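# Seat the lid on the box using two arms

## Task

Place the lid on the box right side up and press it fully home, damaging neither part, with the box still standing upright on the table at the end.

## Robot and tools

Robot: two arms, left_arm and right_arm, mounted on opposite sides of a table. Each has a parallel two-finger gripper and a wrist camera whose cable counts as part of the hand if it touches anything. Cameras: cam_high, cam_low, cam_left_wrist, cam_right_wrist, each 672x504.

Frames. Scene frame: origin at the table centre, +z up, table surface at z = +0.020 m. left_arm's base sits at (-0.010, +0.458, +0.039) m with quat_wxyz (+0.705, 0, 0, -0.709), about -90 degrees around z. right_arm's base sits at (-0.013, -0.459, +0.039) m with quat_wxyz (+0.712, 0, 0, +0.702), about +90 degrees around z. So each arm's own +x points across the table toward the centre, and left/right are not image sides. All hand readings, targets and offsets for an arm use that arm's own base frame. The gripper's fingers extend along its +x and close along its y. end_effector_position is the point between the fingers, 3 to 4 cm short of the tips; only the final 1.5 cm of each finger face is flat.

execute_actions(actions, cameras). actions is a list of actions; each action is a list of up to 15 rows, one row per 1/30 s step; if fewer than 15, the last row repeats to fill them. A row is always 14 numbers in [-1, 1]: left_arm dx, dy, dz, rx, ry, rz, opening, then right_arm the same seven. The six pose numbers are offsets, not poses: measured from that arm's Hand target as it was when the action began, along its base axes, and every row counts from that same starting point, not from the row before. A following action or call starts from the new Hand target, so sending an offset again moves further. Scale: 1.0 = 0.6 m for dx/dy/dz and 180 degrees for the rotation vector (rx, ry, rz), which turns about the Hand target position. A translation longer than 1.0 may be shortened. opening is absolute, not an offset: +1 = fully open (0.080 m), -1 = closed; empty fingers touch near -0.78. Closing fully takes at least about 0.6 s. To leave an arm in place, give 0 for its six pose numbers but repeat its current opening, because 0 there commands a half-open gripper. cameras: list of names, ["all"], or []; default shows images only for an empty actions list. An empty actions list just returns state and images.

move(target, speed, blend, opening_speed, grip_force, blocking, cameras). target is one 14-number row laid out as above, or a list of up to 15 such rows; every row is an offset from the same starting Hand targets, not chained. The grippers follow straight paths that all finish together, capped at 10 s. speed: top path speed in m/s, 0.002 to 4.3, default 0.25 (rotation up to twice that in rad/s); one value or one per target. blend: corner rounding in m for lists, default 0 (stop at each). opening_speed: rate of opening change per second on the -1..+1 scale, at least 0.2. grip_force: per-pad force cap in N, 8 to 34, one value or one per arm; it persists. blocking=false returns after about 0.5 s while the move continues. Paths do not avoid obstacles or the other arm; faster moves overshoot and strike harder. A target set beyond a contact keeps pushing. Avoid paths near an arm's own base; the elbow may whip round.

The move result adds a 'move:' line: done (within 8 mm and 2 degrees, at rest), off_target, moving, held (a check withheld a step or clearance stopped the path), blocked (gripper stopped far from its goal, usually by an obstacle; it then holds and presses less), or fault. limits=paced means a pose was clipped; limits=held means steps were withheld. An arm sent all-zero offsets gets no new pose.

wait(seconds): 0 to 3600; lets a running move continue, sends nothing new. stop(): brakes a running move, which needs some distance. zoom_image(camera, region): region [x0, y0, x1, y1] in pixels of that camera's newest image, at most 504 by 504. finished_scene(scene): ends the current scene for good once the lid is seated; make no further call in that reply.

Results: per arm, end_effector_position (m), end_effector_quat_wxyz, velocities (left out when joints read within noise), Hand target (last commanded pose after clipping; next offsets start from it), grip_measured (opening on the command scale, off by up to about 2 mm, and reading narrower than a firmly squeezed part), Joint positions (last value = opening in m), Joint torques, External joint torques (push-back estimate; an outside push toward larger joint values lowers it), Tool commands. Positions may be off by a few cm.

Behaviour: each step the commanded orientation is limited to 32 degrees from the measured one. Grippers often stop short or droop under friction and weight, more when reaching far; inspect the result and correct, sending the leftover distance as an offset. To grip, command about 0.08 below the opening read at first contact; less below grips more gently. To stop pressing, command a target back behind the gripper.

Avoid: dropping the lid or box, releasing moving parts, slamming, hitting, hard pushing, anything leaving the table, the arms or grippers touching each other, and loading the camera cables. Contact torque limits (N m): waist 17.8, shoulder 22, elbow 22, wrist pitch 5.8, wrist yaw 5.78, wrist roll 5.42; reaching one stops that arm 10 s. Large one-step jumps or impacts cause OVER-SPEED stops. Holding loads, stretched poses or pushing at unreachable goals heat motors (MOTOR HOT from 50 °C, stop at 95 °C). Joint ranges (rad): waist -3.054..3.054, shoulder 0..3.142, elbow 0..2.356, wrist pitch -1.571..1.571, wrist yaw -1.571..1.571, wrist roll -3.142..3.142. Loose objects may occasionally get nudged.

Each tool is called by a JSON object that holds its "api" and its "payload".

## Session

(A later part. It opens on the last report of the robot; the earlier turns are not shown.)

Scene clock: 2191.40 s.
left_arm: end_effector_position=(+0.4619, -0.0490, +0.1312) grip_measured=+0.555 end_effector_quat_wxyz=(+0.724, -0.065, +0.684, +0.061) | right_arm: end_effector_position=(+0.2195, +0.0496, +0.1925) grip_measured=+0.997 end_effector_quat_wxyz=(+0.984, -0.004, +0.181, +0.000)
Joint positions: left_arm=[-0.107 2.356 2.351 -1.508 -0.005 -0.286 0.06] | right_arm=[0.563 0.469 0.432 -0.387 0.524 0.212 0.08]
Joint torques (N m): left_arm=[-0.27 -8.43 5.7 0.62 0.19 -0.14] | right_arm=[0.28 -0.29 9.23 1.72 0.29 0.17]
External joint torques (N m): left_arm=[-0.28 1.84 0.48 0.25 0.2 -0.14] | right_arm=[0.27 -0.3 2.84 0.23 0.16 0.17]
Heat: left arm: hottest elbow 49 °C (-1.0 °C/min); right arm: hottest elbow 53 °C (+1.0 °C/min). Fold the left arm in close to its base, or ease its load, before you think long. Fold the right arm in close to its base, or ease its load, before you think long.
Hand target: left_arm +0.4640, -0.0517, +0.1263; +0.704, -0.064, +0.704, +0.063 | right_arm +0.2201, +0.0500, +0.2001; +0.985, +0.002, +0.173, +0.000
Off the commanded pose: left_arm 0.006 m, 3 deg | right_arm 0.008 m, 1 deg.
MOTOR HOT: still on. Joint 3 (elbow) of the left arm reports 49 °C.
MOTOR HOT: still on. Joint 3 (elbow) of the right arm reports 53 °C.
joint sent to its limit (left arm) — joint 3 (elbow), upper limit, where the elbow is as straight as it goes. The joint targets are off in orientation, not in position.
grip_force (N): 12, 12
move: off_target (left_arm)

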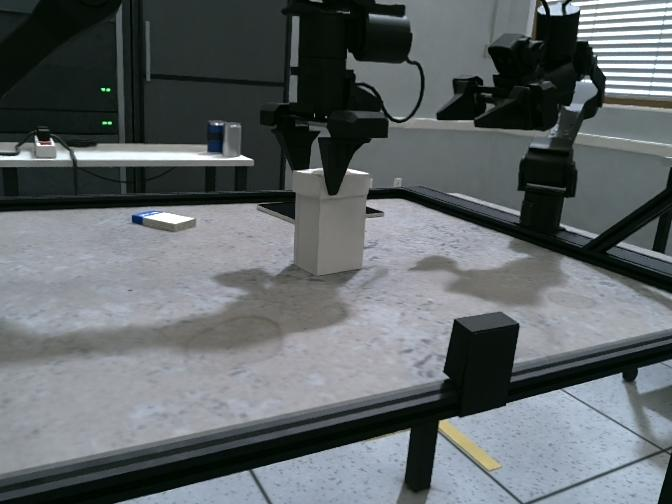

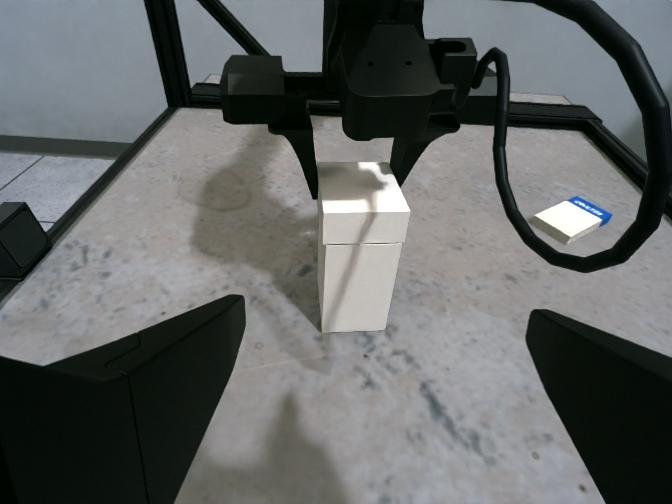

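{"api": "move", "payload": {"target": [[0.002,0,-0.003,0,0,0,0.4,0,0,0,0,0,0,1],[0.0015,0.0015,-0.003,0,0,0,0.4,0,0,0,0,0,0,1],[0,0.002,-0.003,0,0,0,0.4,0,0,0,0,0,0,1],[-0.0015,0.0015,-0.003,0,0,0,0.4,0,0,0,0,0,0,1],[-0.002,0,-0.003,0,0,0,0.4,0,0,0,0,0,0,1],[-0.0015,-0.0015,-0.003,0,0,0,0.4,0,0,0,0,0,0,1],[0,-0.002,-0.003,0,0,0,0.4,0,0,0,0,0,0,1],[0.0015,-0.0015,-0.003,0,0,0,0.4,0,0,0,0,0,0,1],[0,0,-0.003,0,0,0,0.4,0,0,0,0,0,0,1]], "speed": 0.01, "blend": 0.001, "cameras": ["cam_low","cam_right_wrist"]}}

{"api": "zoom_image", "payload": {"camera": "cam_low", "region": [284, 140, 384, 215]}}

{"api": "zoom_image", "payload": {"camera": "cam_right_wrist", "region": [290, 180, 440, 290]}}

Scene clock: 2229.43 s.
left_arm: end_effector_position=(+0.4619, -0.0497, +0.1308) grip_measured=+0.555 end_effector_quat_wxyz=(+0.724, -0.066, +0.684, +0.061) | right_arm: end_effector_position=(+0.2195, +0.0496, +0.1925) grip_measured=+0.997 end_effector_quat_wxyz=(+0.984, -0.004, +0.181, +0.000)
Joint positions: left_arm=[-0.109 2.358 2.353 -1.51 -0.005 -0.288 0.06] | right_arm=[0.563 0.469 0.432 -0.387 0.524 0.212 0.08]
Joint torques (N m): left_arm=[-0.16 -8.2 5.52 0.71 0.2 -0.08] | right_arm=[0.3 -0.26 9.35 1.7 0.29 0.16]
External joint torques (N m): left_arm=[-0.15 2.15 0.24 0.31 0.21 -0.08] | right_arm=[0.3 -0.26 2.9 0.2 0.16 0.16]
Heat: left arm: hottest elbow 45 °C (-5.0 °C/min); right arm: hottest elbow 53 °C (+0.0 °C/min). Fold the right arm in close to its base, or ease its load, before you think long.
Hand target: left_arm +0.4639, -0.0518, +0.1245; +0.704, -0.064, +0.704, +0.063 | right_arm +0.2201, +0.0500, +0.2001; +0.985, +0.002, +0.173, +0.000
Off the commanded pose: left_arm 0.007 m, 3 deg | right_arm 0.008 m, 1 deg.
MOTOR HOT: still on. Joint 3 (elbow) of the right arm reports 53 °C.
MOTOR HOT: cleared for the motors of the left arm.
joint sent to its limit (left arm) — joint 3 (elbow), upper limit, where the elbow is as straight as it goes. The joint targets are off in orientation, not in position.
grip_force (N): 12, 12
move: off_target (left_arm); blend cut to 0.0005 m at target 1, 0.0005 m at target 2, 0.0005 m at target 3, 0.0005 m at target 4, 0.0005 m at target 5, 0.0005 m at target 6, 0.0005 m at target 7, 0.0005 m at target 8

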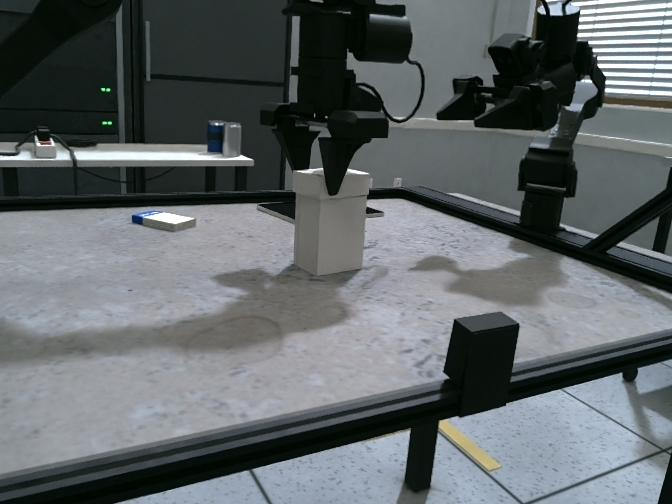

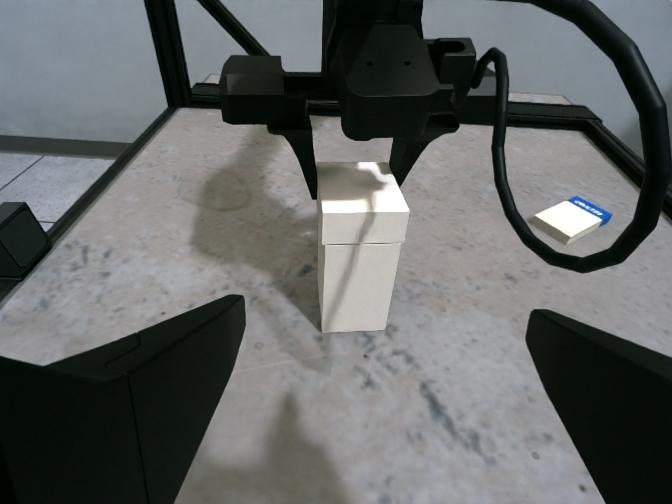

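Scaled by 5.040 from the camera's image (finer frame: 960x720).

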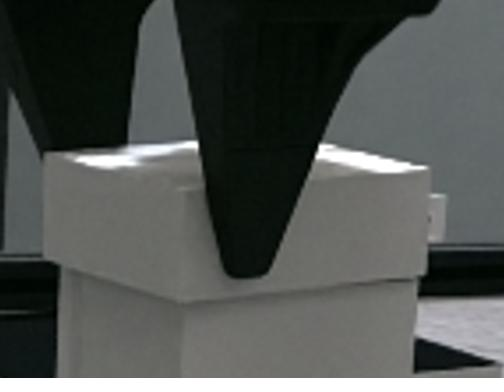

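Scaled by 3.360 from the camera's image (finer frame: 960x720).

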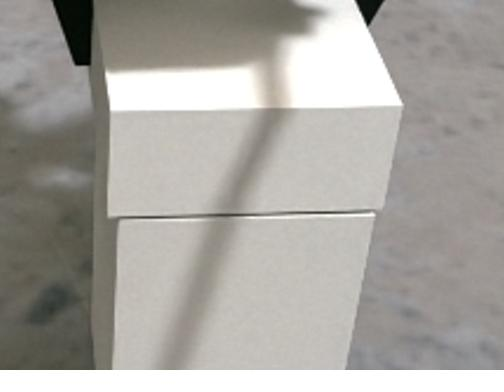

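{"api": "move", "payload": {"target": [[0.0025,0,0,0,0,0,0.4,0,0,0,0,0,0,1],[0.0035,0,-0.005,0,0,0,0.4,0,0,0,0,0,0,1],[0.0035,0,-0.012,0,0,0,0.4,0,0,0,0,0,0,1]], "speed": 0.02, "cameras": ["cam_low","cam_right_wrist"]}}

{"api": "zoom_image", "payload": {"camera": "cam_low", "region": [284, 140, 384, 215]}}

{"api": "zoom_image", "payload": {"camera": "cam_right_wrist", "region": [290, 180, 440, 290]}}

Scene clock: 2271.13 s.
left_arm: end_effector_position=(+0.4634, -0.0498, +0.1297) grip_measured=+0.555 end_effector_quat_wxyz=(+0.725, -0.066, +0.683, +0.061) | right_arm: end_effector_position=(+0.2195, +0.0496, +0.1925) grip_measured=+0.997 end_effector_quat_wxyz=(+0.984, -0.004, +0.181, +0.000)
Joint positions: left_arm=[-0.109 2.363 2.357 -1.507 -0.005 -0.288 0.06] | right_arm=[0.563 0.469 0.432 -0.387 0.524 0.212 0.08]
Joint torques (N m): left_arm=[-0.19 -7.04 5.04 1.06 0.19 -0.09] | right_arm=[0.43 -0.35 9.32 1.67 0.3 0.12]
External joint torques (N m): left_arm=[-0.1 3.18 -0.16 0.65 0.2 -0.1] | right_arm=[0.43 -0.39 2.98 0.2 0.17 0.11]
Heat: left arm: hottest elbow 46 °C (+1.0 °C/min); right arm: hottest elbow 54 °C (+1.0 °C/min). Fold the right arm in close to its base, or ease its load, before you think long.
Hand target: left_arm +0.4660, -0.0518, +0.1174; +0.704, -0.064, +0.704, +0.063 | right_arm +0.2201, +0.0500, +0.2001; +0.985, +0.002, +0.173, +0.000
Off the commanded pose: left_arm 0.013 m, 3 deg | right_arm 0.008 m, 1 deg.
MOTOR HOT: still on. Joint 3 (elbow) of the right arm reports 54 °C.
joint sent to its limit (left arm) — joint 3 (elbow), upper limit, where the elbow is as straight as it goes. The joint targets still meet the commanded pose.
grip_force (N): 12, 12
move: off_target (left_arm)

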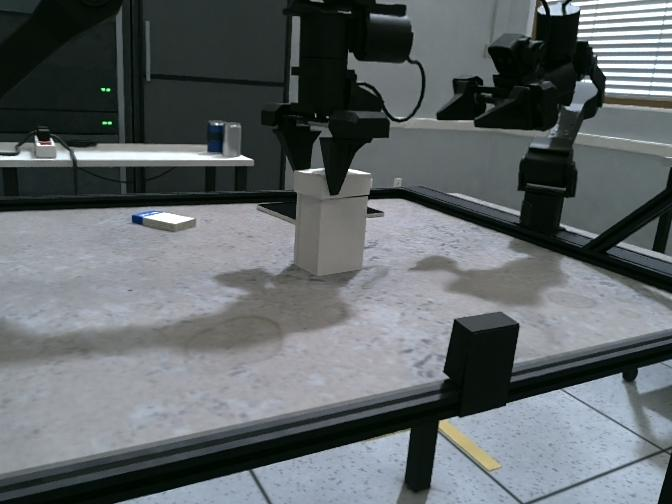

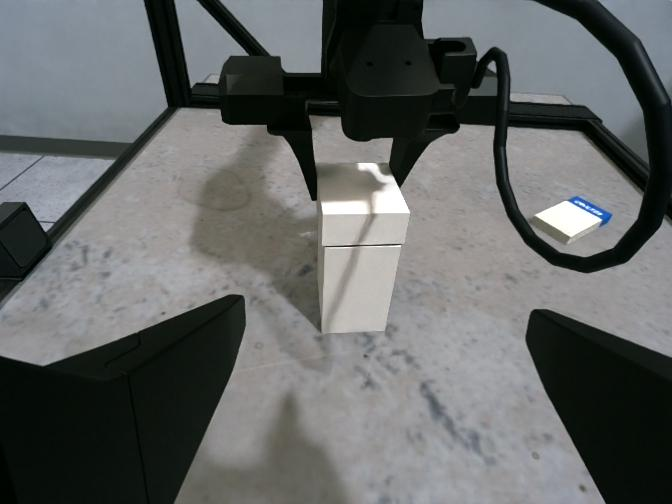

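Scaled by 5.040 from the camera's image (finer frame: 960x720).

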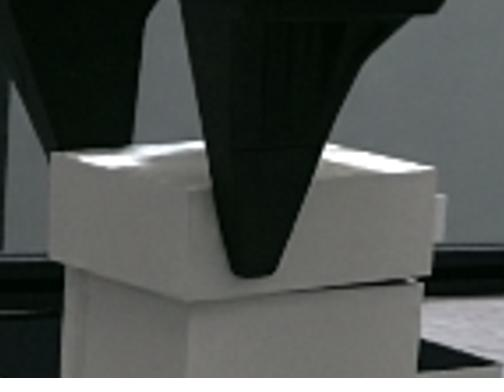

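Scaled by 3.360 from the camera's image (finer frame: 960x720).

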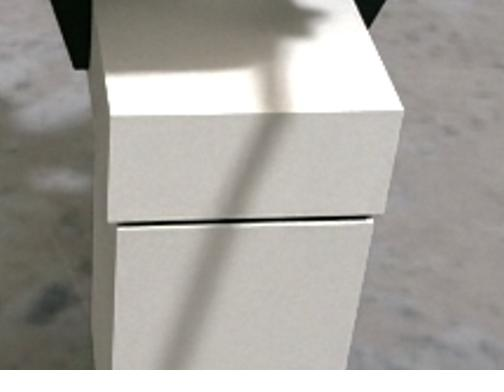

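{"api": "move", "payload": {"target": [[0,0,0.016,0,0,0,0.4,0,0,0,0,0,0,1],[0,0,0.016,0,0,0,1,0,0,0,0,0,0,1]], "speed": 0.05, "opening_speed": 0.8}}

{"api": "move", "payload": {"target": [[-0.02,0,0.15,0,0,0,1,0,0,0,0,0,0,1],[-0.3,0.1,0.15,0.0,0,0,1,0,0,0,0,0,0,1]], "speed": 0.2, "blend": [0.03,0], "cameras": ["all"]}}

{"api": "zoom_image", "payload": {"camera": "cam_right_wrist", "region": [290, 130, 440, 350]}}

{"api": "zoom_image", "payload": {"camera": "cam_low", "region": [284, 140, 384, 215]}}

Scene clock: 2316.43 s.
left_arm: end_effector_position=(+0.4654, -0.0502, +0.1263) grip_measured=+0.995 end_effector_quat_wxyz=(+0.725, -0.066, +0.683, +0.061) | right_arm: end_effector_position=(+0.2195, +0.0496, +0.1925) grip_measured=+0.997 end_effector_quat_wxyz=(+0.984, -0.004, +0.181, +0.000)
Joint positions: left_arm=[-0.109 2.371 2.358 -1.499 -0.004 -0.288 0.08] | right_arm=[0.563 0.469 0.432 -0.387 0.524 0.212 0.08]
Joint torques (N m): left_arm=[-0.18 -10.3 5 0.66 0.17 -0.06] | right_arm=[0.17 -0.24 9.44 1.71 0.32 0.19]
External joint torques (N m): left_arm=[-0.19 0.06 -0.26 0.24 0.19 -0.06] | right_arm=[0.17 -0.27 3.09 0.23 0.18 0.18]
Heat: left arm: hottest elbow 44 °C (-2.0 °C/min); right arm: hottest elbow 55 °C (+1.0 °C/min). Fold the right arm in close to its base, or ease its load, before you think long.
Hand target: left_arm +0.4661, -0.0518, +0.1269; +0.704, -0.064, +0.704, +0.063 | right_arm +0.2201, +0.0500, +0.2001; +0.985, +0.002, +0.173, +0.000
Off the commanded pose: left_arm 0.002 m, 3 deg | right_arm 0.008 m, 1 deg.
MOTOR HOT: still on. Joint 3 (elbow) of the right arm reports 55 °C.
joint sent to its limit (left arm) — joint 3 (elbow), upper limit, where the elbow is as straight as it goes. The joint targets are off in orientation, not in position.
grip_force (N): 12, 12
move: off_target (left_arm); target 2's new opening was sent with left_arm's hand 0.004 m and 3 deg from that target

Scene clock: 2318.37 s.
left_arm: end_effector_position=(+0.2888, +0.0083, +0.2150) grip_measured=+0.996 end_effector_quat_wxyz=(+0.714, -0.064, +0.694, +0.065) | right_arm: end_effector_position=(+0.2195, +0.0496, +0.1925) grip_measured=+0.997 end_effector_quat_wxyz=(+0.984, -0.004, +0.181, +0.000)
Joint positions: left_arm=[0.027 1.644 1.669 -1.568 -0.003 -0.156 0.08] | right_arm=[0.563 0.469 0.432 -0.387 0.524 0.212 0.08]
Joint torques (N m): left_arm=[0.22 -7.23 4.17 0.51 0.13 0.14] | right_arm=[0.39 -0.35 9.4 1.7 0.29 0.12]
External joint torques (N m): left_arm=[0.16 -1.63 -0.95 0.14 0.14 0.14] | right_arm=[0.4 -0.34 2.95 0.19 0.15 0.12]
Heat: left arm: hottest elbow 44 °C (-2.0 °C/min); right arm: hottest elbow 55 °C (+1.0 °C/min). Fold the right arm in close to its base, or ease its load, before you think long.
Hand target: left_arm +0.2860, +0.0083, +0.2170; +0.704, -0.064, +0.704, +0.063 | right_arm +0.2201, +0.0500, +0.2001; +0.985, +0.002, +0.173, +0.000
Off the commanded pose: left_arm 0.003 m, 2 deg | right_arm 0.008 m, 1 deg.
MOTOR HOT: still on. Joint 3 (elbow) of the right arm reports 55 °C.
joint sent to its limit (left arm) — joint 4 (wrist pitch), lower limit. The joint targets still meet the commanded pose.
grip_force (N): 12, 12
move: done

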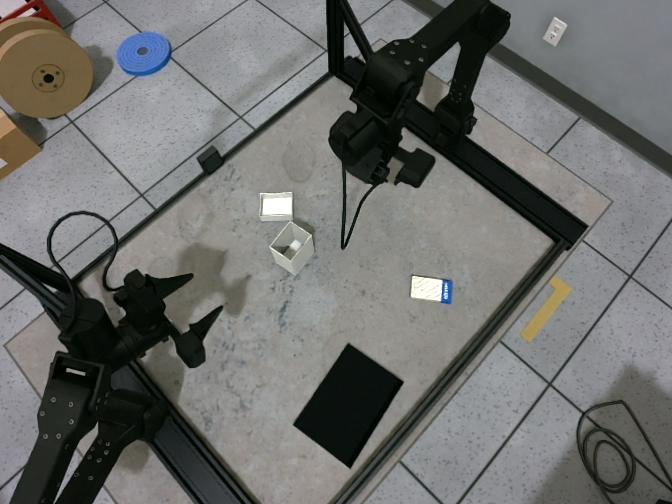

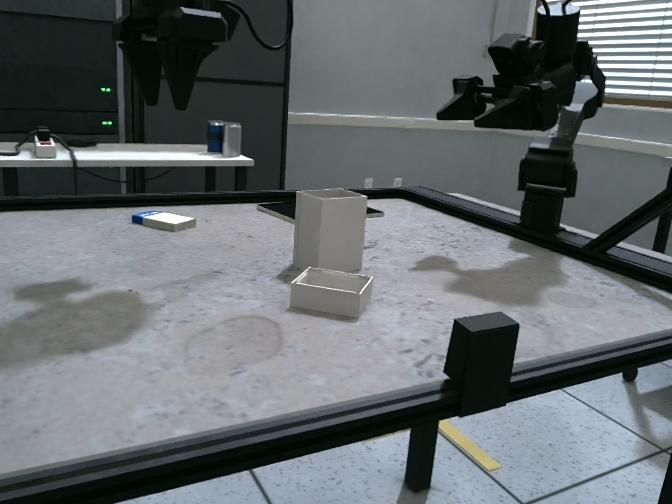

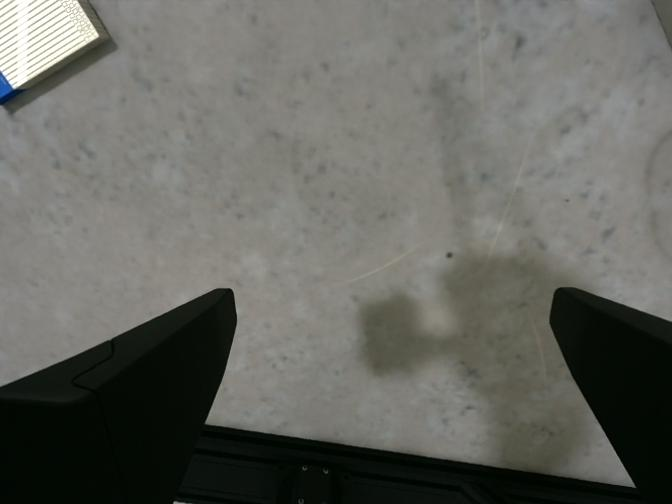

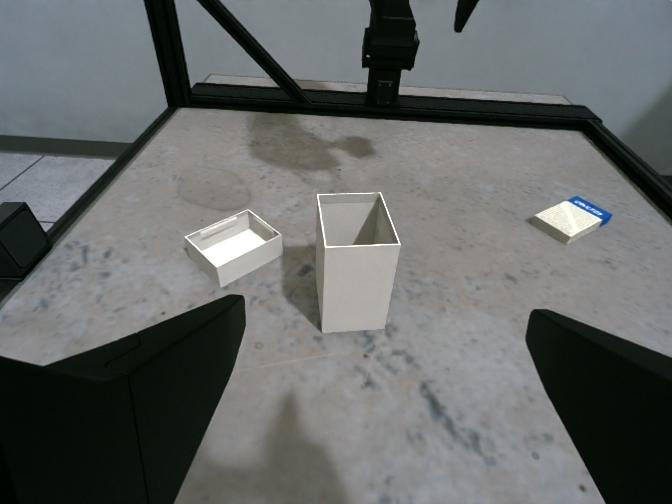

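Scaled by 2.291 from the camera's image (finer frame: 960x720).

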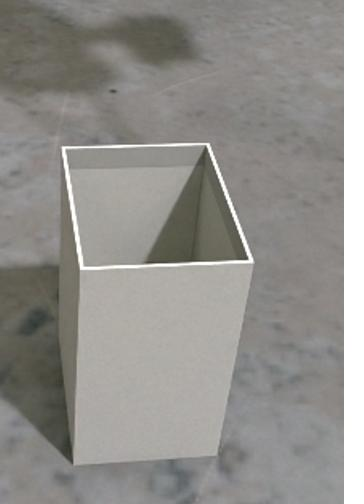

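Scaled by 5.040 from the camera's image (finer frame: 960x720).

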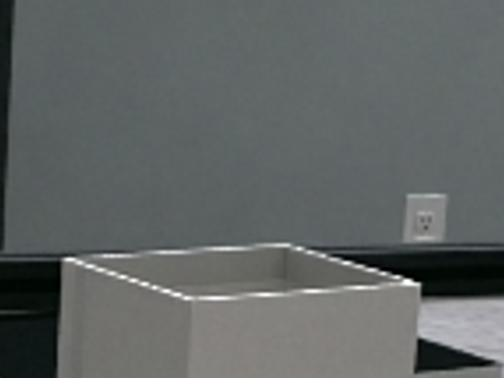

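{"api": "move", "payload": {"target": [[0,0,0,0,0,0,1,0.2432,-0.0058,-0.1335,0,0.3889,0,-0.1],[0,0,0,0,0,0,1,0.2432,-0.0058,-0.2485,0,0.3889,0,-0.1]], "speed": 0.25, "blend": [0.02,0], "cameras": ["cam_high","cam_low","cam_right_wrist"]}}

Scene clock: 2424.17 s.
left_arm: end_effector_position=(+0.2888, +0.0083, +0.2150) grip_measured=+0.996 end_effector_quat_wxyz=(+0.714, -0.064, +0.694, +0.065) | right_arm: end_effector_position=(+0.3663, +0.0469, +0.0518) grip_measured=-0.097 end_effector_quat_wxyz=(+0.708, +0.000, +0.706, -0.003)
Joint positions: left_arm=[0.027 1.644 1.669 -1.568 -0.003 -0.155 0.08] | right_arm=[0.13 1.992 1.452 -1.03 0.006 0.134 0.031]
Joint torques (N m): left_arm=[0.11 -7.28 4.09 0.51 0.12 0.14] | right_arm=[-0.3 -9.99 5.37 0.56 -0.15 -0.13]
External joint torques (N m): left_arm=[0.13 -1.58 -1.1 0.13 0.13 0.14] | right_arm=[-0.23 -1.83 0.17 0.23 -0.17 -0.13]
Heat: left arm: hottest elbow 40 °C (-2.0 °C/min); right arm: hottest elbow 55 °C (+0.0 °C/min). Fold the right arm in close to its base, or ease its load, before you think long.
Hand target: left_arm +0.2860, +0.0083, +0.2170; +0.704, -0.064, +0.704, +0.063 | right_arm +0.3660, +0.0466, +0.0510; +0.708, +0.001, +0.707, -0.001
Off the commanded pose: left_arm 0.003 m, 2 deg | right_arm 0.001 m, 0 deg.
MOTOR HOT: still on. Joint 3 (elbow) of the right arm reports 55 °C.
joint sent to its limit (left arm) — joint 4 (wrist pitch), lower limit. The joint targets still meet the commanded pose.
grip_force (N): 12, 12
move: done

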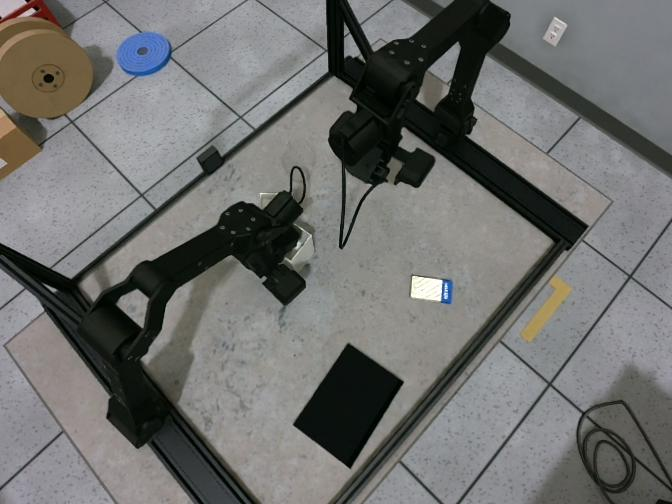

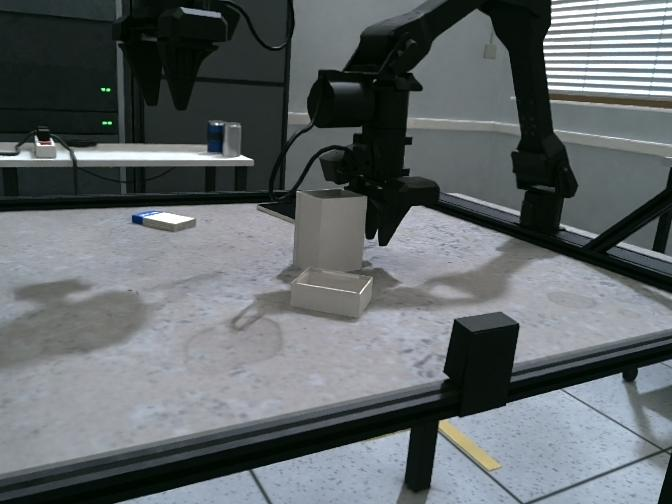

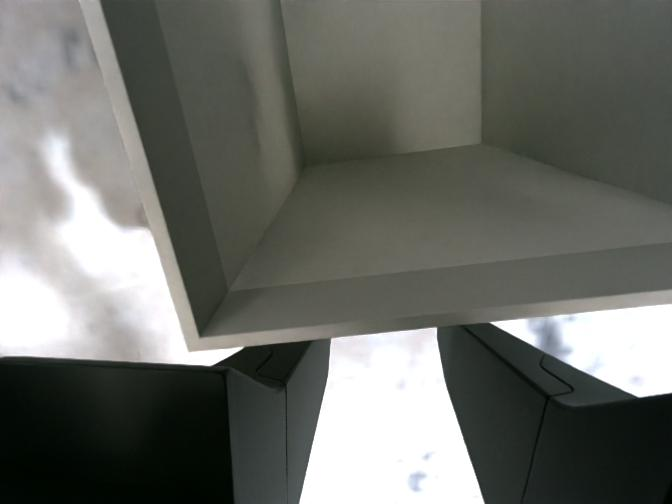

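{"api": "move", "payload": {"target": [[0,0,0,0,0,0,1,0,0,0.14,0,0,0,-0.1],[0,0,0,0,0,0,1,0.0733,-0.0035,0.145,0,0,0.0294,1]], "speed": 0.2, "opening_speed": 2, "cameras": ["cam_low","cam_right_wrist"]}}

Scene clock: 2461.13 s.
left_arm: end_effector_position=(+0.2888, +0.0083, +0.2150) grip_measured=+0.996 end_effector_quat_wxyz=(+0.714, -0.064, +0.694, +0.065) | right_arm: end_effector_position=(+0.4075, +0.0440, +0.1372) grip_measured=+0.996 end_effector_quat_wxyz=(+0.705, -0.033, +0.708, +0.028)
Joint positions: left_arm=[0.027 1.644 1.669 -1.568 -0.003 -0.155 0.08] | right_arm=[0.11 2.129 2.001 -1.446 0.006 0.023 0.08]
Joint torques (N m): left_arm=[0.15 -7.25 4.04 0.5 0.11 0.14] | right_arm=[-0.2 -10.41 7.77 0.18 -0.13 -0.12]
External joint torques (N m): left_arm=[0.14 -1.54 -1.09 0.17 0.12 0.14] | right_arm=[-0.28 -1.35 2.49 -0.13 -0.12 -0.12]
Heat: left arm: hottest elbow 40 °C (-1.0 °C/min); right arm: hottest elbow 47 °C (-8.1 °C/min).
Hand target: left_arm +0.2860, +0.0083, +0.2170; +0.704, -0.064, +0.704, +0.063 | right_arm +0.4099, +0.0443, +0.1379; +0.707, -0.032, +0.706, +0.031
Off the commanded pose: left_arm 0.003 m, 2 deg | right_arm 0.003 m, 0 deg.
MOTOR HOT: cleared for the motors of the right arm.
joint sent to its limit (left arm) — joint 4 (wrist pitch), lower limit. The joint targets still meet the commanded pose.
grip_force (N): 12, 12
move: done

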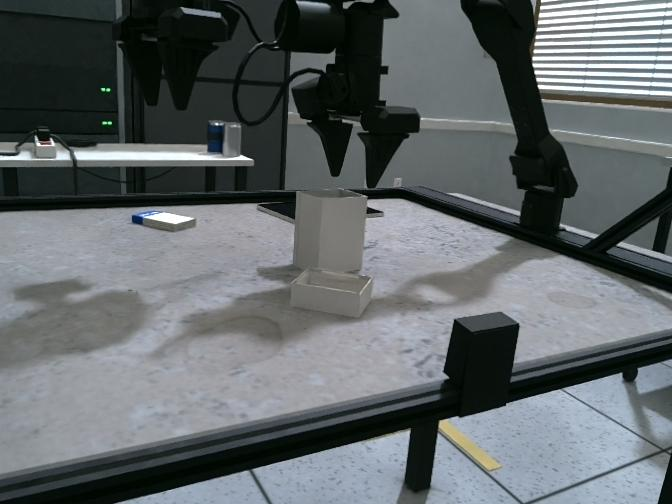

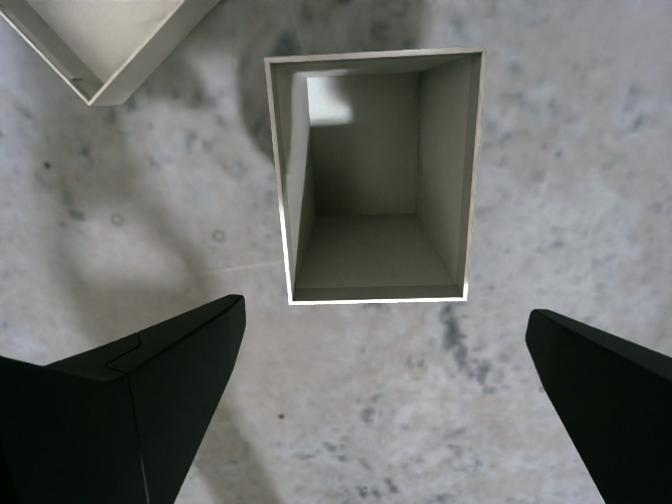

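{"api": "move", "payload": {"target": [[0,0,0,0,0,0,1,0,0.0027,-0.08,0,0,0.014,1],[0,0,0,0,0,0,1,0,0.0027,-0.08,0,0,0.014,0.3]], "speed": 0.15, "opening_speed": 1, "grip_force": [12,10], "cameras": ["cam_low","cam_right_wrist"]}}

Scene clock: 2496.33 s.
left_arm: end_effector_position=(+0.2888, +0.0083, +0.2150) grip_measured=+0.996 end_effector_quat_wxyz=(+0.714, -0.064, +0.694, +0.065) | right_arm: end_effector_position=(+0.4109, +0.0444, +0.0921) grip_measured=+0.459 end_effector_quat_wxyz=(+0.708, -0.046, +0.704, +0.043)
Joint positions: left_arm=[0.027 1.644 1.669 -1.568 -0.003 -0.155 0.08] | right_arm=[0.11 2.131 1.825 -1.259 0.005 -0.017 0.056]
Joint torques (N m): left_arm=[0.14 -7.24 4.12 0.47 0.1 0.15] | right_arm=[0.15 -11.11 5.36 0.63 -0.11 -0.11]
External joint torques (N m): left_arm=[0.13 -1.6 -1.01 0.11 0.1 0.15] | right_arm=[0.05 -1.96 0.01 0.3 -0.1 -0.11]
Heat: left arm: hottest elbow 40 °C (+0.0 °C/min); right arm: hottest elbow 48 °C (-3.0 °C/min).
Hand target: left_arm +0.2860, +0.0083, +0.2170; +0.704, -0.064, +0.704, +0.063 | right_arm +0.4099, +0.0460, +0.0899; +0.706, -0.047, +0.705, +0.047
Off the commanded pose: left_arm 0.003 m, 2 deg | right_arm 0.003 m, 1 deg.
joint sent to its limit (left arm) — joint 4 (wrist pitch), lower limit. The joint targets still meet the commanded pose.
grip_force (N): 12, 10
move: done

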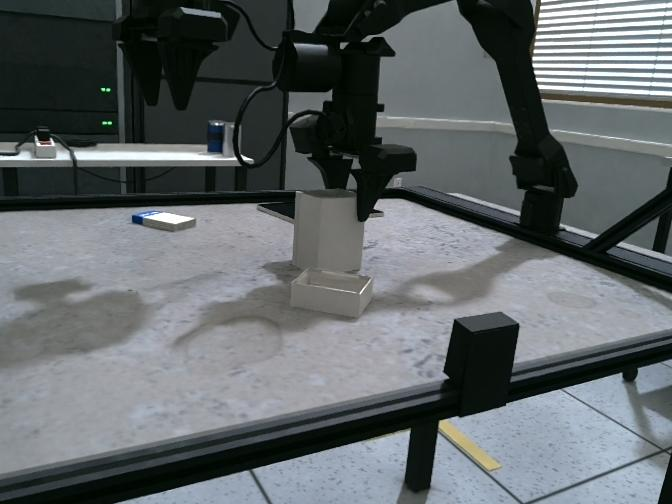

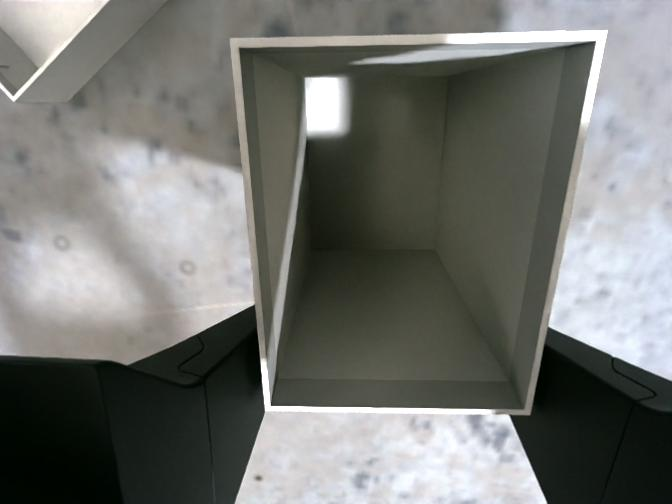

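{"api": "move", "payload": {"target": [[0,0,0,0,0,0,1,0,0,0.02,0,0,0,0.3],[0,0,0,0,0,0,1,0.0917,0,0.02,0,0,0,0.3],[0,0,0,0,0,0,1,0.0917,0,-0.001,0,0,0,0.3]], "speed": 0.1, "blend": [0.004,0.004,0], "cameras": ["cam_low","cam_right_wrist"]}}

{"api": "zoom_image", "payload": {"camera": "cam_low", "region": [220, 150, 420, 300]}}

Scene clock: 2513.13 s.
left_arm: end_effector_position=(+0.2888, +0.0083, +0.2150) grip_measured=+0.996 end_effector_quat_wxyz=(+0.714, -0.064, +0.694, +0.065) | right_arm: end_effector_position=(+0.4627, +0.0464, +0.0940) grip_measured=+0.459 end_effector_quat_wxyz=(+0.707, -0.048, +0.704, +0.045)
Joint positions: left_arm=[0.027 1.644 1.669 -1.568 -0.003 -0.155 0.08] | right_arm=[0.102 2.393 2.268 -1.441 0.005 -0.03 0.056]
Joint torques (N m): left_arm=[0.11 -7.19 4.17 0.48 0.14 0.14] | right_arm=[-0.25 -11.1 7.12 0.65 -0.15 -0.1]
External joint torques (N m): left_arm=[0.12 -1.51 -0.99 0.12 0.14 0.14] | right_arm=[-0.15 -0.46 1.77 0.32 -0.15 -0.1]
Heat: left arm: hottest elbow 40 °C (+0.0 °C/min); right arm: hottest elbow 48 °C (+1.0 °C/min).
Hand target: left_arm +0.2860, +0.0083, +0.2170; +0.704, -0.064, +0.704, +0.063 | right_arm +0.4649, +0.0461, +0.0894; +0.706, -0.047, +0.705, +0.047
Off the commanded pose: left_arm 0.003 m, 2 deg | right_arm 0.005 m, 0 deg.
joint sent to its limit (left arm) — joint 4 (wrist pitch), lower limit. The joint targets still meet the commanded pose.
grip_force (N): 12, 10
move: done

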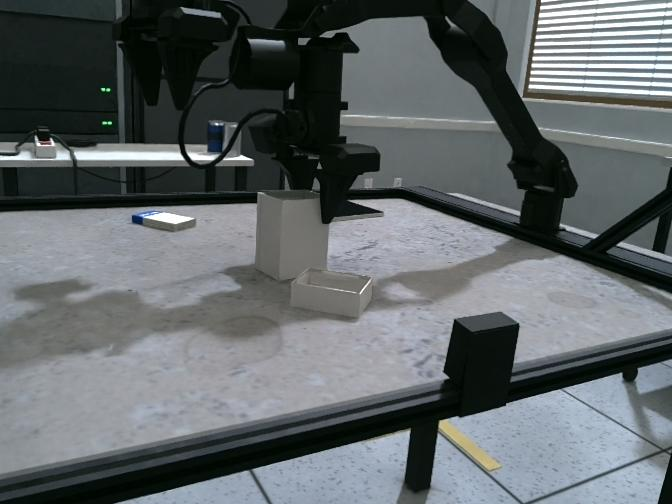

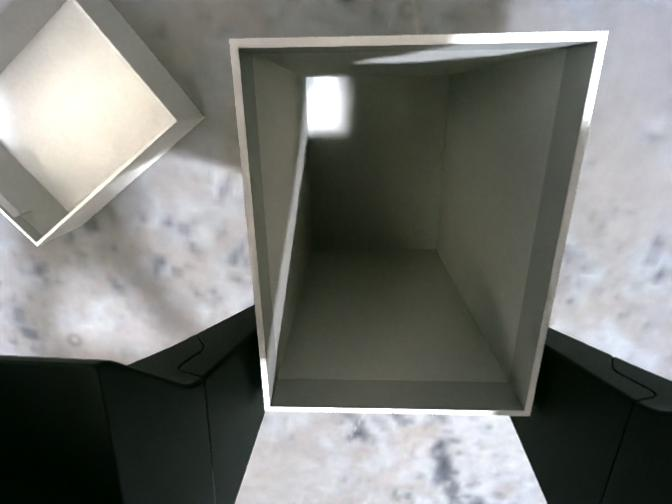

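Scaled by 2.520 from the camera's image (finer frame: 960x720).

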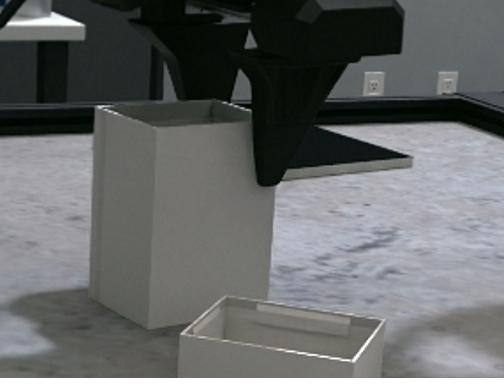

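{"api": "move", "payload": {"target": [[0,0,0,0,0,0,1,0,0,-0.005,0,0,0,0.3],[0,0,0,0,0,0,1,0,0,-0.005,0,0,0,1],[0,0,0,0,0,0,1,-0.01,0,0.1,0,0,0,1]], "speed": 0.1, "opening_speed": 1, "cameras": ["cam_low","cam_high","cam_right_wrist"]}}

Scene clock: 2529.97 s.
left_arm: end_effector_position=(+0.2888, +0.0083, +0.2150) grip_measured=+0.996 end_effector_quat_wxyz=(+0.714, -0.064, +0.694, +0.065) | right_arm: end_effector_position=(+0.4572, +0.0458, +0.1400) grip_measured=+0.997 end_effector_quat_wxyz=(+0.727, -0.047, +0.683, +0.045)
Joint positions: left_arm=[0.027 1.644 1.669 -1.568 -0.003 -0.155 0.08] | right_arm=[0.102 2.329 2.339 -1.518 0.005 -0.03 0.08]
Joint torques (N m): left_arm=[0.08 -7.26 4 0.5 0.13 0.14] | right_arm=[-0.22 -14.3 7.15 0.47 -0.13 -0.08]
External joint torques (N m): left_arm=[0.07 -1.58 -1.15 0.14 0.14 0.14] | right_arm=[-0.23 -4.06 1.85 0.04 -0.12 -0.08]
Heat: left arm: hottest shoulder 39 °C (+0.0 °C/min); right arm: hottest elbow 49 °C (+2.0 °C/min).
Hand target: left_arm +0.2860, +0.0083, +0.2170; +0.704, -0.064, +0.704, +0.063 | right_arm +0.4589, +0.0461, +0.1494; +0.706, -0.047, +0.705, +0.047
Off the commanded pose: left_arm 0.003 m, 2 deg | right_arm 0.009 m, 4 deg.
joint sent to its limit (left arm) — joint 4 (wrist pitch), lower limit. The joint targets still meet the commanded pose.
joint sent to its limit (right arm) — joint 3 (elbow), upper limit, where the elbow is as straight as it goes. The joint targets are off in orientation, not in position.
grip_force (N): 12, 10
move: off_target (right_arm)
Images, in order (width x height): cam_high 672x504, cam_low 672x504, cam_right_wrist 672x504.

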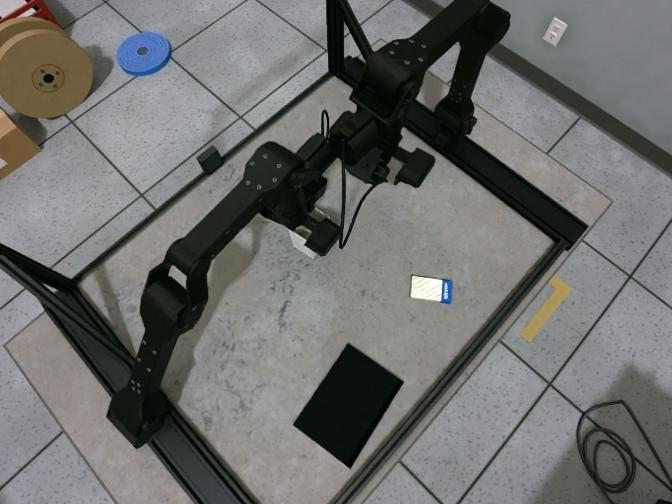

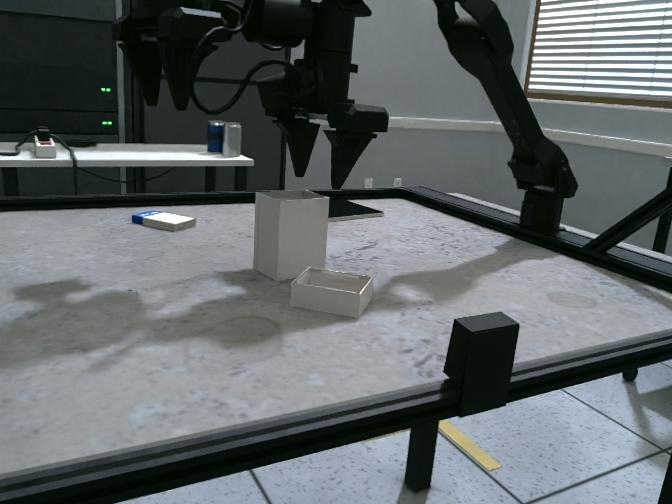

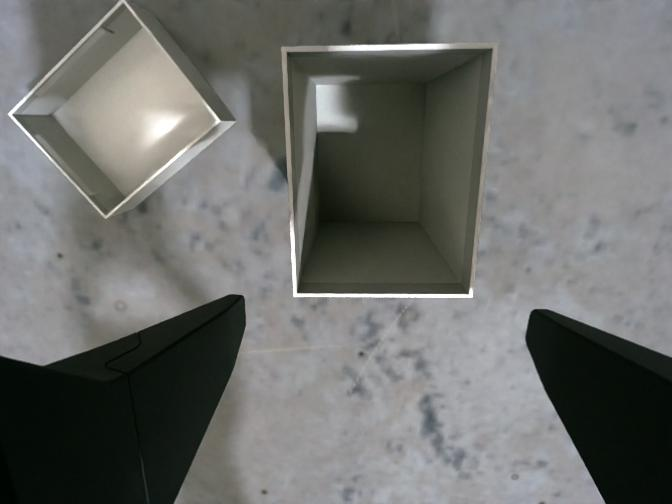

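{"api": "move", "payload": {"target": [[0,0,0,0,0,0,1,-0.1,0,0.03,0,0,0,1],[0,0,0,0,0,0,1,-0.3482,-0.1602,0.1177,0.0366,-0.4989,-0.0297,1]], "speed": 0.35, "blend": [0.03,0]}}

{"api": "move", "payload": {"target": [0.2067,-0.2472,-0.145,0,0,-0.307,1,0,0,0,0,0,0,1], "speed": 0.3, "cameras": ["cam_high","cam_low","cam_left_wrist"]}}

Scene clock: 2603.80 s.
left_arm: end_effector_position=(+0.2888, +0.0083, +0.2150) grip_measured=+0.996 end_effector_quat_wxyz=(+0.714, -0.064, +0.694, +0.065) | right_arm: end_effector_position=(+0.2509, -0.0502, +0.2204) grip_measured=+0.997 end_effector_quat_wxyz=(+1.000, -0.001, +0.002, +0.006)
Joint positions: left_arm=[0.027 1.644 1.669 -1.568 -0.003 -0.155 0.08] | right_arm=[-0.478 0.542 0.229 0.309 -0.49 -0.004 0.08]
Joint torques (N m): left_arm=[0.12 -7.29 4.12 0.51 0.12 0.12] | right_arm=[-0.36 -1.72 6.87 2.07 -0.16 0.17]
External joint torques (N m): left_arm=[0.12 -1.61 -1.03 0.15 0.13 0.12] | right_arm=[-0.36 -1.36 0.36 0.57 -0.17 0.17]
Heat: left arm: hottest shoulder 39 °C (+0.0 °C/min); right arm: hottest shoulder 52 °C (+5.0 °C/min). Fold the right arm in close to its base, or ease its load, before you think long.
Hand target: left_arm +0.2860, +0.0083, +0.2170; +0.704, -0.064, +0.704, +0.063 | right_arm +0.2500, -0.0500, +0.2200; +1.000, +0.000, -0.001, +0.007
Off the commanded pose: left_arm 0.003 m, 2 deg | right_arm 0.001 m, 0 deg.
MOTOR HOT: joint 2 (shoulder) of the right arm reports 52 °C; the controller stops that arm at 95 °C. To cool a motor, set the load down, stop pushing, or move to a pose that needs little force.
joint sent to its limit (left arm) — joint 4 (wrist pitch), lower limit. The joint targets still meet the commanded pose.
grip_force (N): 12, 10
move: done

Scene clock: 2606.03 s.
left_arm: end_effector_position=(+0.4075, -0.1386, +0.1280) grip_measured=+0.997 end_effector_quat_wxyz=(+0.651, +0.269, +0.658, -0.268) | right_arm: end_effector_position=(+0.2509, -0.0503, +0.2204) grip_measured=+0.997 end_effector_quat_wxyz=(+1.000, -0.001, +0.002, +0.006)
Joint positions: left_arm=[-0.329 2.235 2.133 -1.479 -0.003 0.451 0.08] | right_arm=[-0.478 0.542 0.229 0.31 -0.49 -0.004 0.08]
Joint torques (N m): left_arm=[-0.12 -9.01 6.7 0.46 0.15 0.12] | right_arm=[-0.4 -1.59 6.95 2.09 -0.17 0.16]
External joint torques (N m): left_arm=[-0.02 0.68 1.44 0.17 0.12 0.12] | right_arm=[-0.41 -1.25 0.49 0.61 -0.17 0.15]
Heat: left arm: hottest shoulder 39 °C (+0.0 °C/min); right arm: hottest shoulder 51 °C (+4.1 °C/min). Fold the right arm in close to its base, or ease its load, before you think long.
Hand target: left_arm +0.4100, -0.1399, +0.1298; +0.653, +0.270, +0.654, -0.270 | right_arm +0.2500, -0.0501, +0.2201; +1.000, +0.000, -0.001, +0.007
Off the commanded pose: left_arm 0.004 m, 1 deg | right_arm 0.001 m, 0 deg.
MOTOR HOT: still on. Joint 2 (shoulder) of the right arm reports 51 °C.
grip_force (N): 12, 10
move: done

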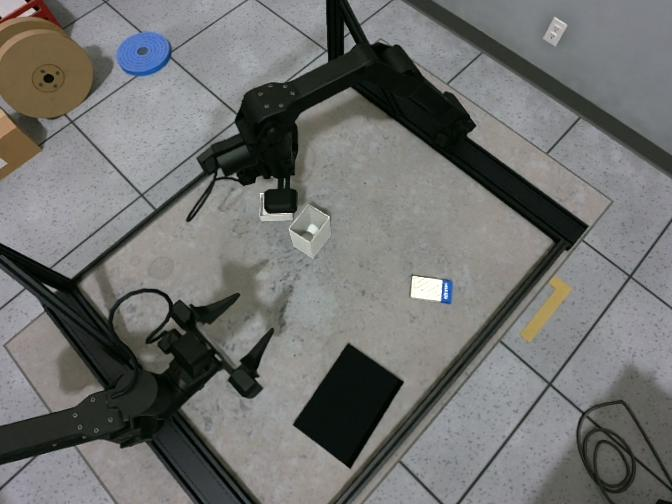

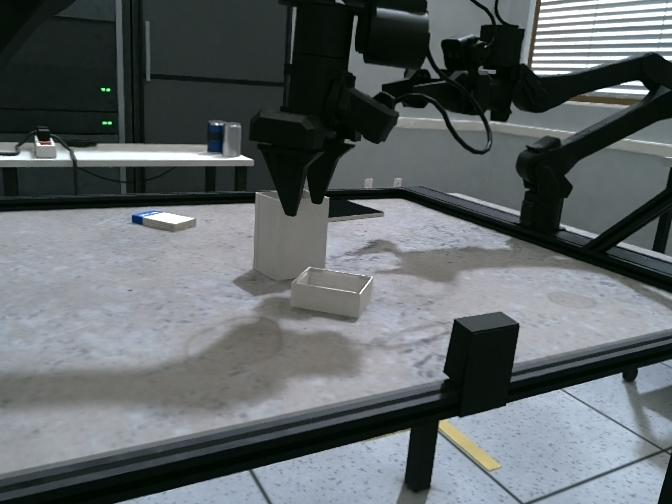

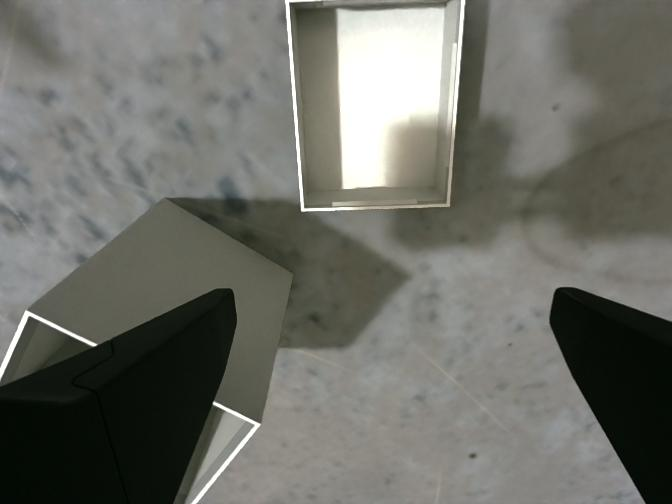

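{"api": "move", "payload": {"target": [[0.067,-0.0637,-0.04,0,0,0.0083,1,0,0,0,0,0,0,1],[0.067,-0.0637,-0.125,0,0,0.0083,1,0,0,0,0,0,0,1]], "speed": 0.15, "blend": [0.01,0], "cameras": ["cam_low","cam_left_wrist"]}}

{"api": "zoom_image", "payload": {"camera": "cam_low", "region": [240, 200, 440, 350]}}

Scene clock: 2661.77 s.
left_arm: end_effector_position=(+0.4510, -0.1783, +0.0565) grip_measured=+0.997 end_effector_quat_wxyz=(+0.657, +0.264, +0.655, -0.262) | right_arm: end_effector_position=(+0.2509, -0.0503, +0.2204) grip_measured=+0.997 end_effector_quat_wxyz=(+1.000, -0.001, +0.002, +0.006)
Joint positions: left_arm=[-0.377 2.505 2.322 -1.384 -0.003 0.386 0.08] | right_arm=[-0.478 0.542 0.229 0.31 -0.49 -0.004 0.08]
Joint torques (N m): left_arm=[0.18 -11.03 4.31 0.69 0.16 -0.12] | right_arm=[-0.22 -1.72 6.8 2.07 -0.12 0.16]
External joint torques (N m): left_arm=[0.21 0.01 -0.99 0.37 0.13 -0.12] | right_arm=[-0.22 -1.37 0.33 0.59 -0.13 0.16]
Heat: left arm: hottest elbow 44 °C (+5.0 °C/min); right arm: hottest wrist pitch 47 °C (+11.0 °C/min).
Hand target: left_arm +0.4502, -0.1783, +0.0550; +0.657, +0.262, +0.657, -0.262 | right_arm +0.2500, -0.0501, +0.2201; +1.000, +0.000, -0.001, +0.007
Off the commanded pose: left_arm 0.002 m, 0 deg | right_arm 0.001 m, 0 deg.
MOTOR HOT: cleared for the motors of the right arm.
grip_force (N): 12, 10
move: done

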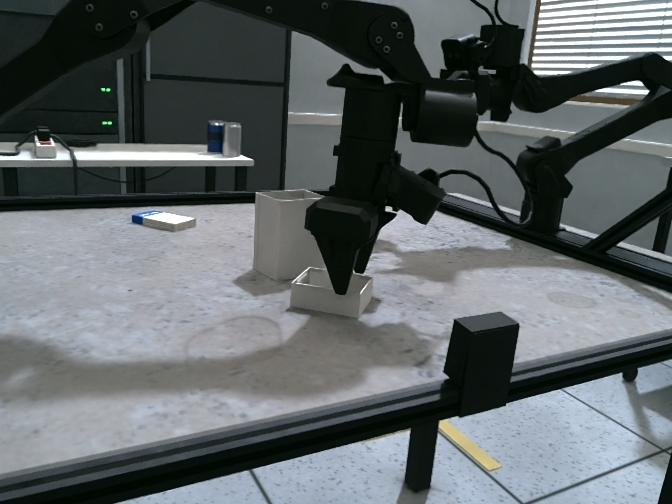

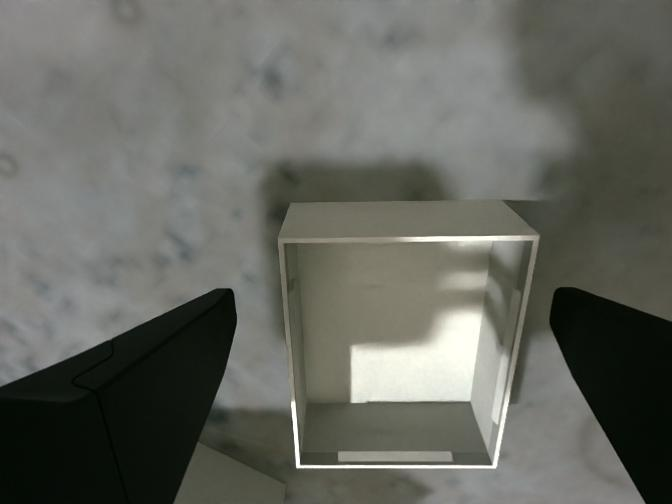

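Scaled by 2.520 from the camera's image (finer frame: 960x720).

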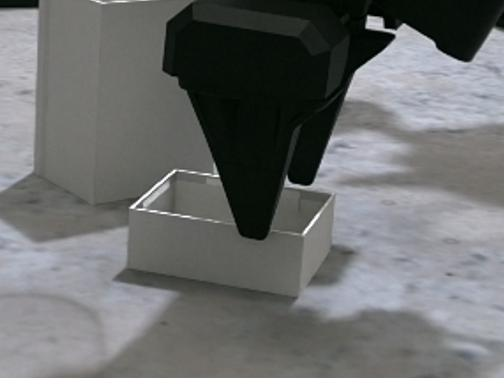

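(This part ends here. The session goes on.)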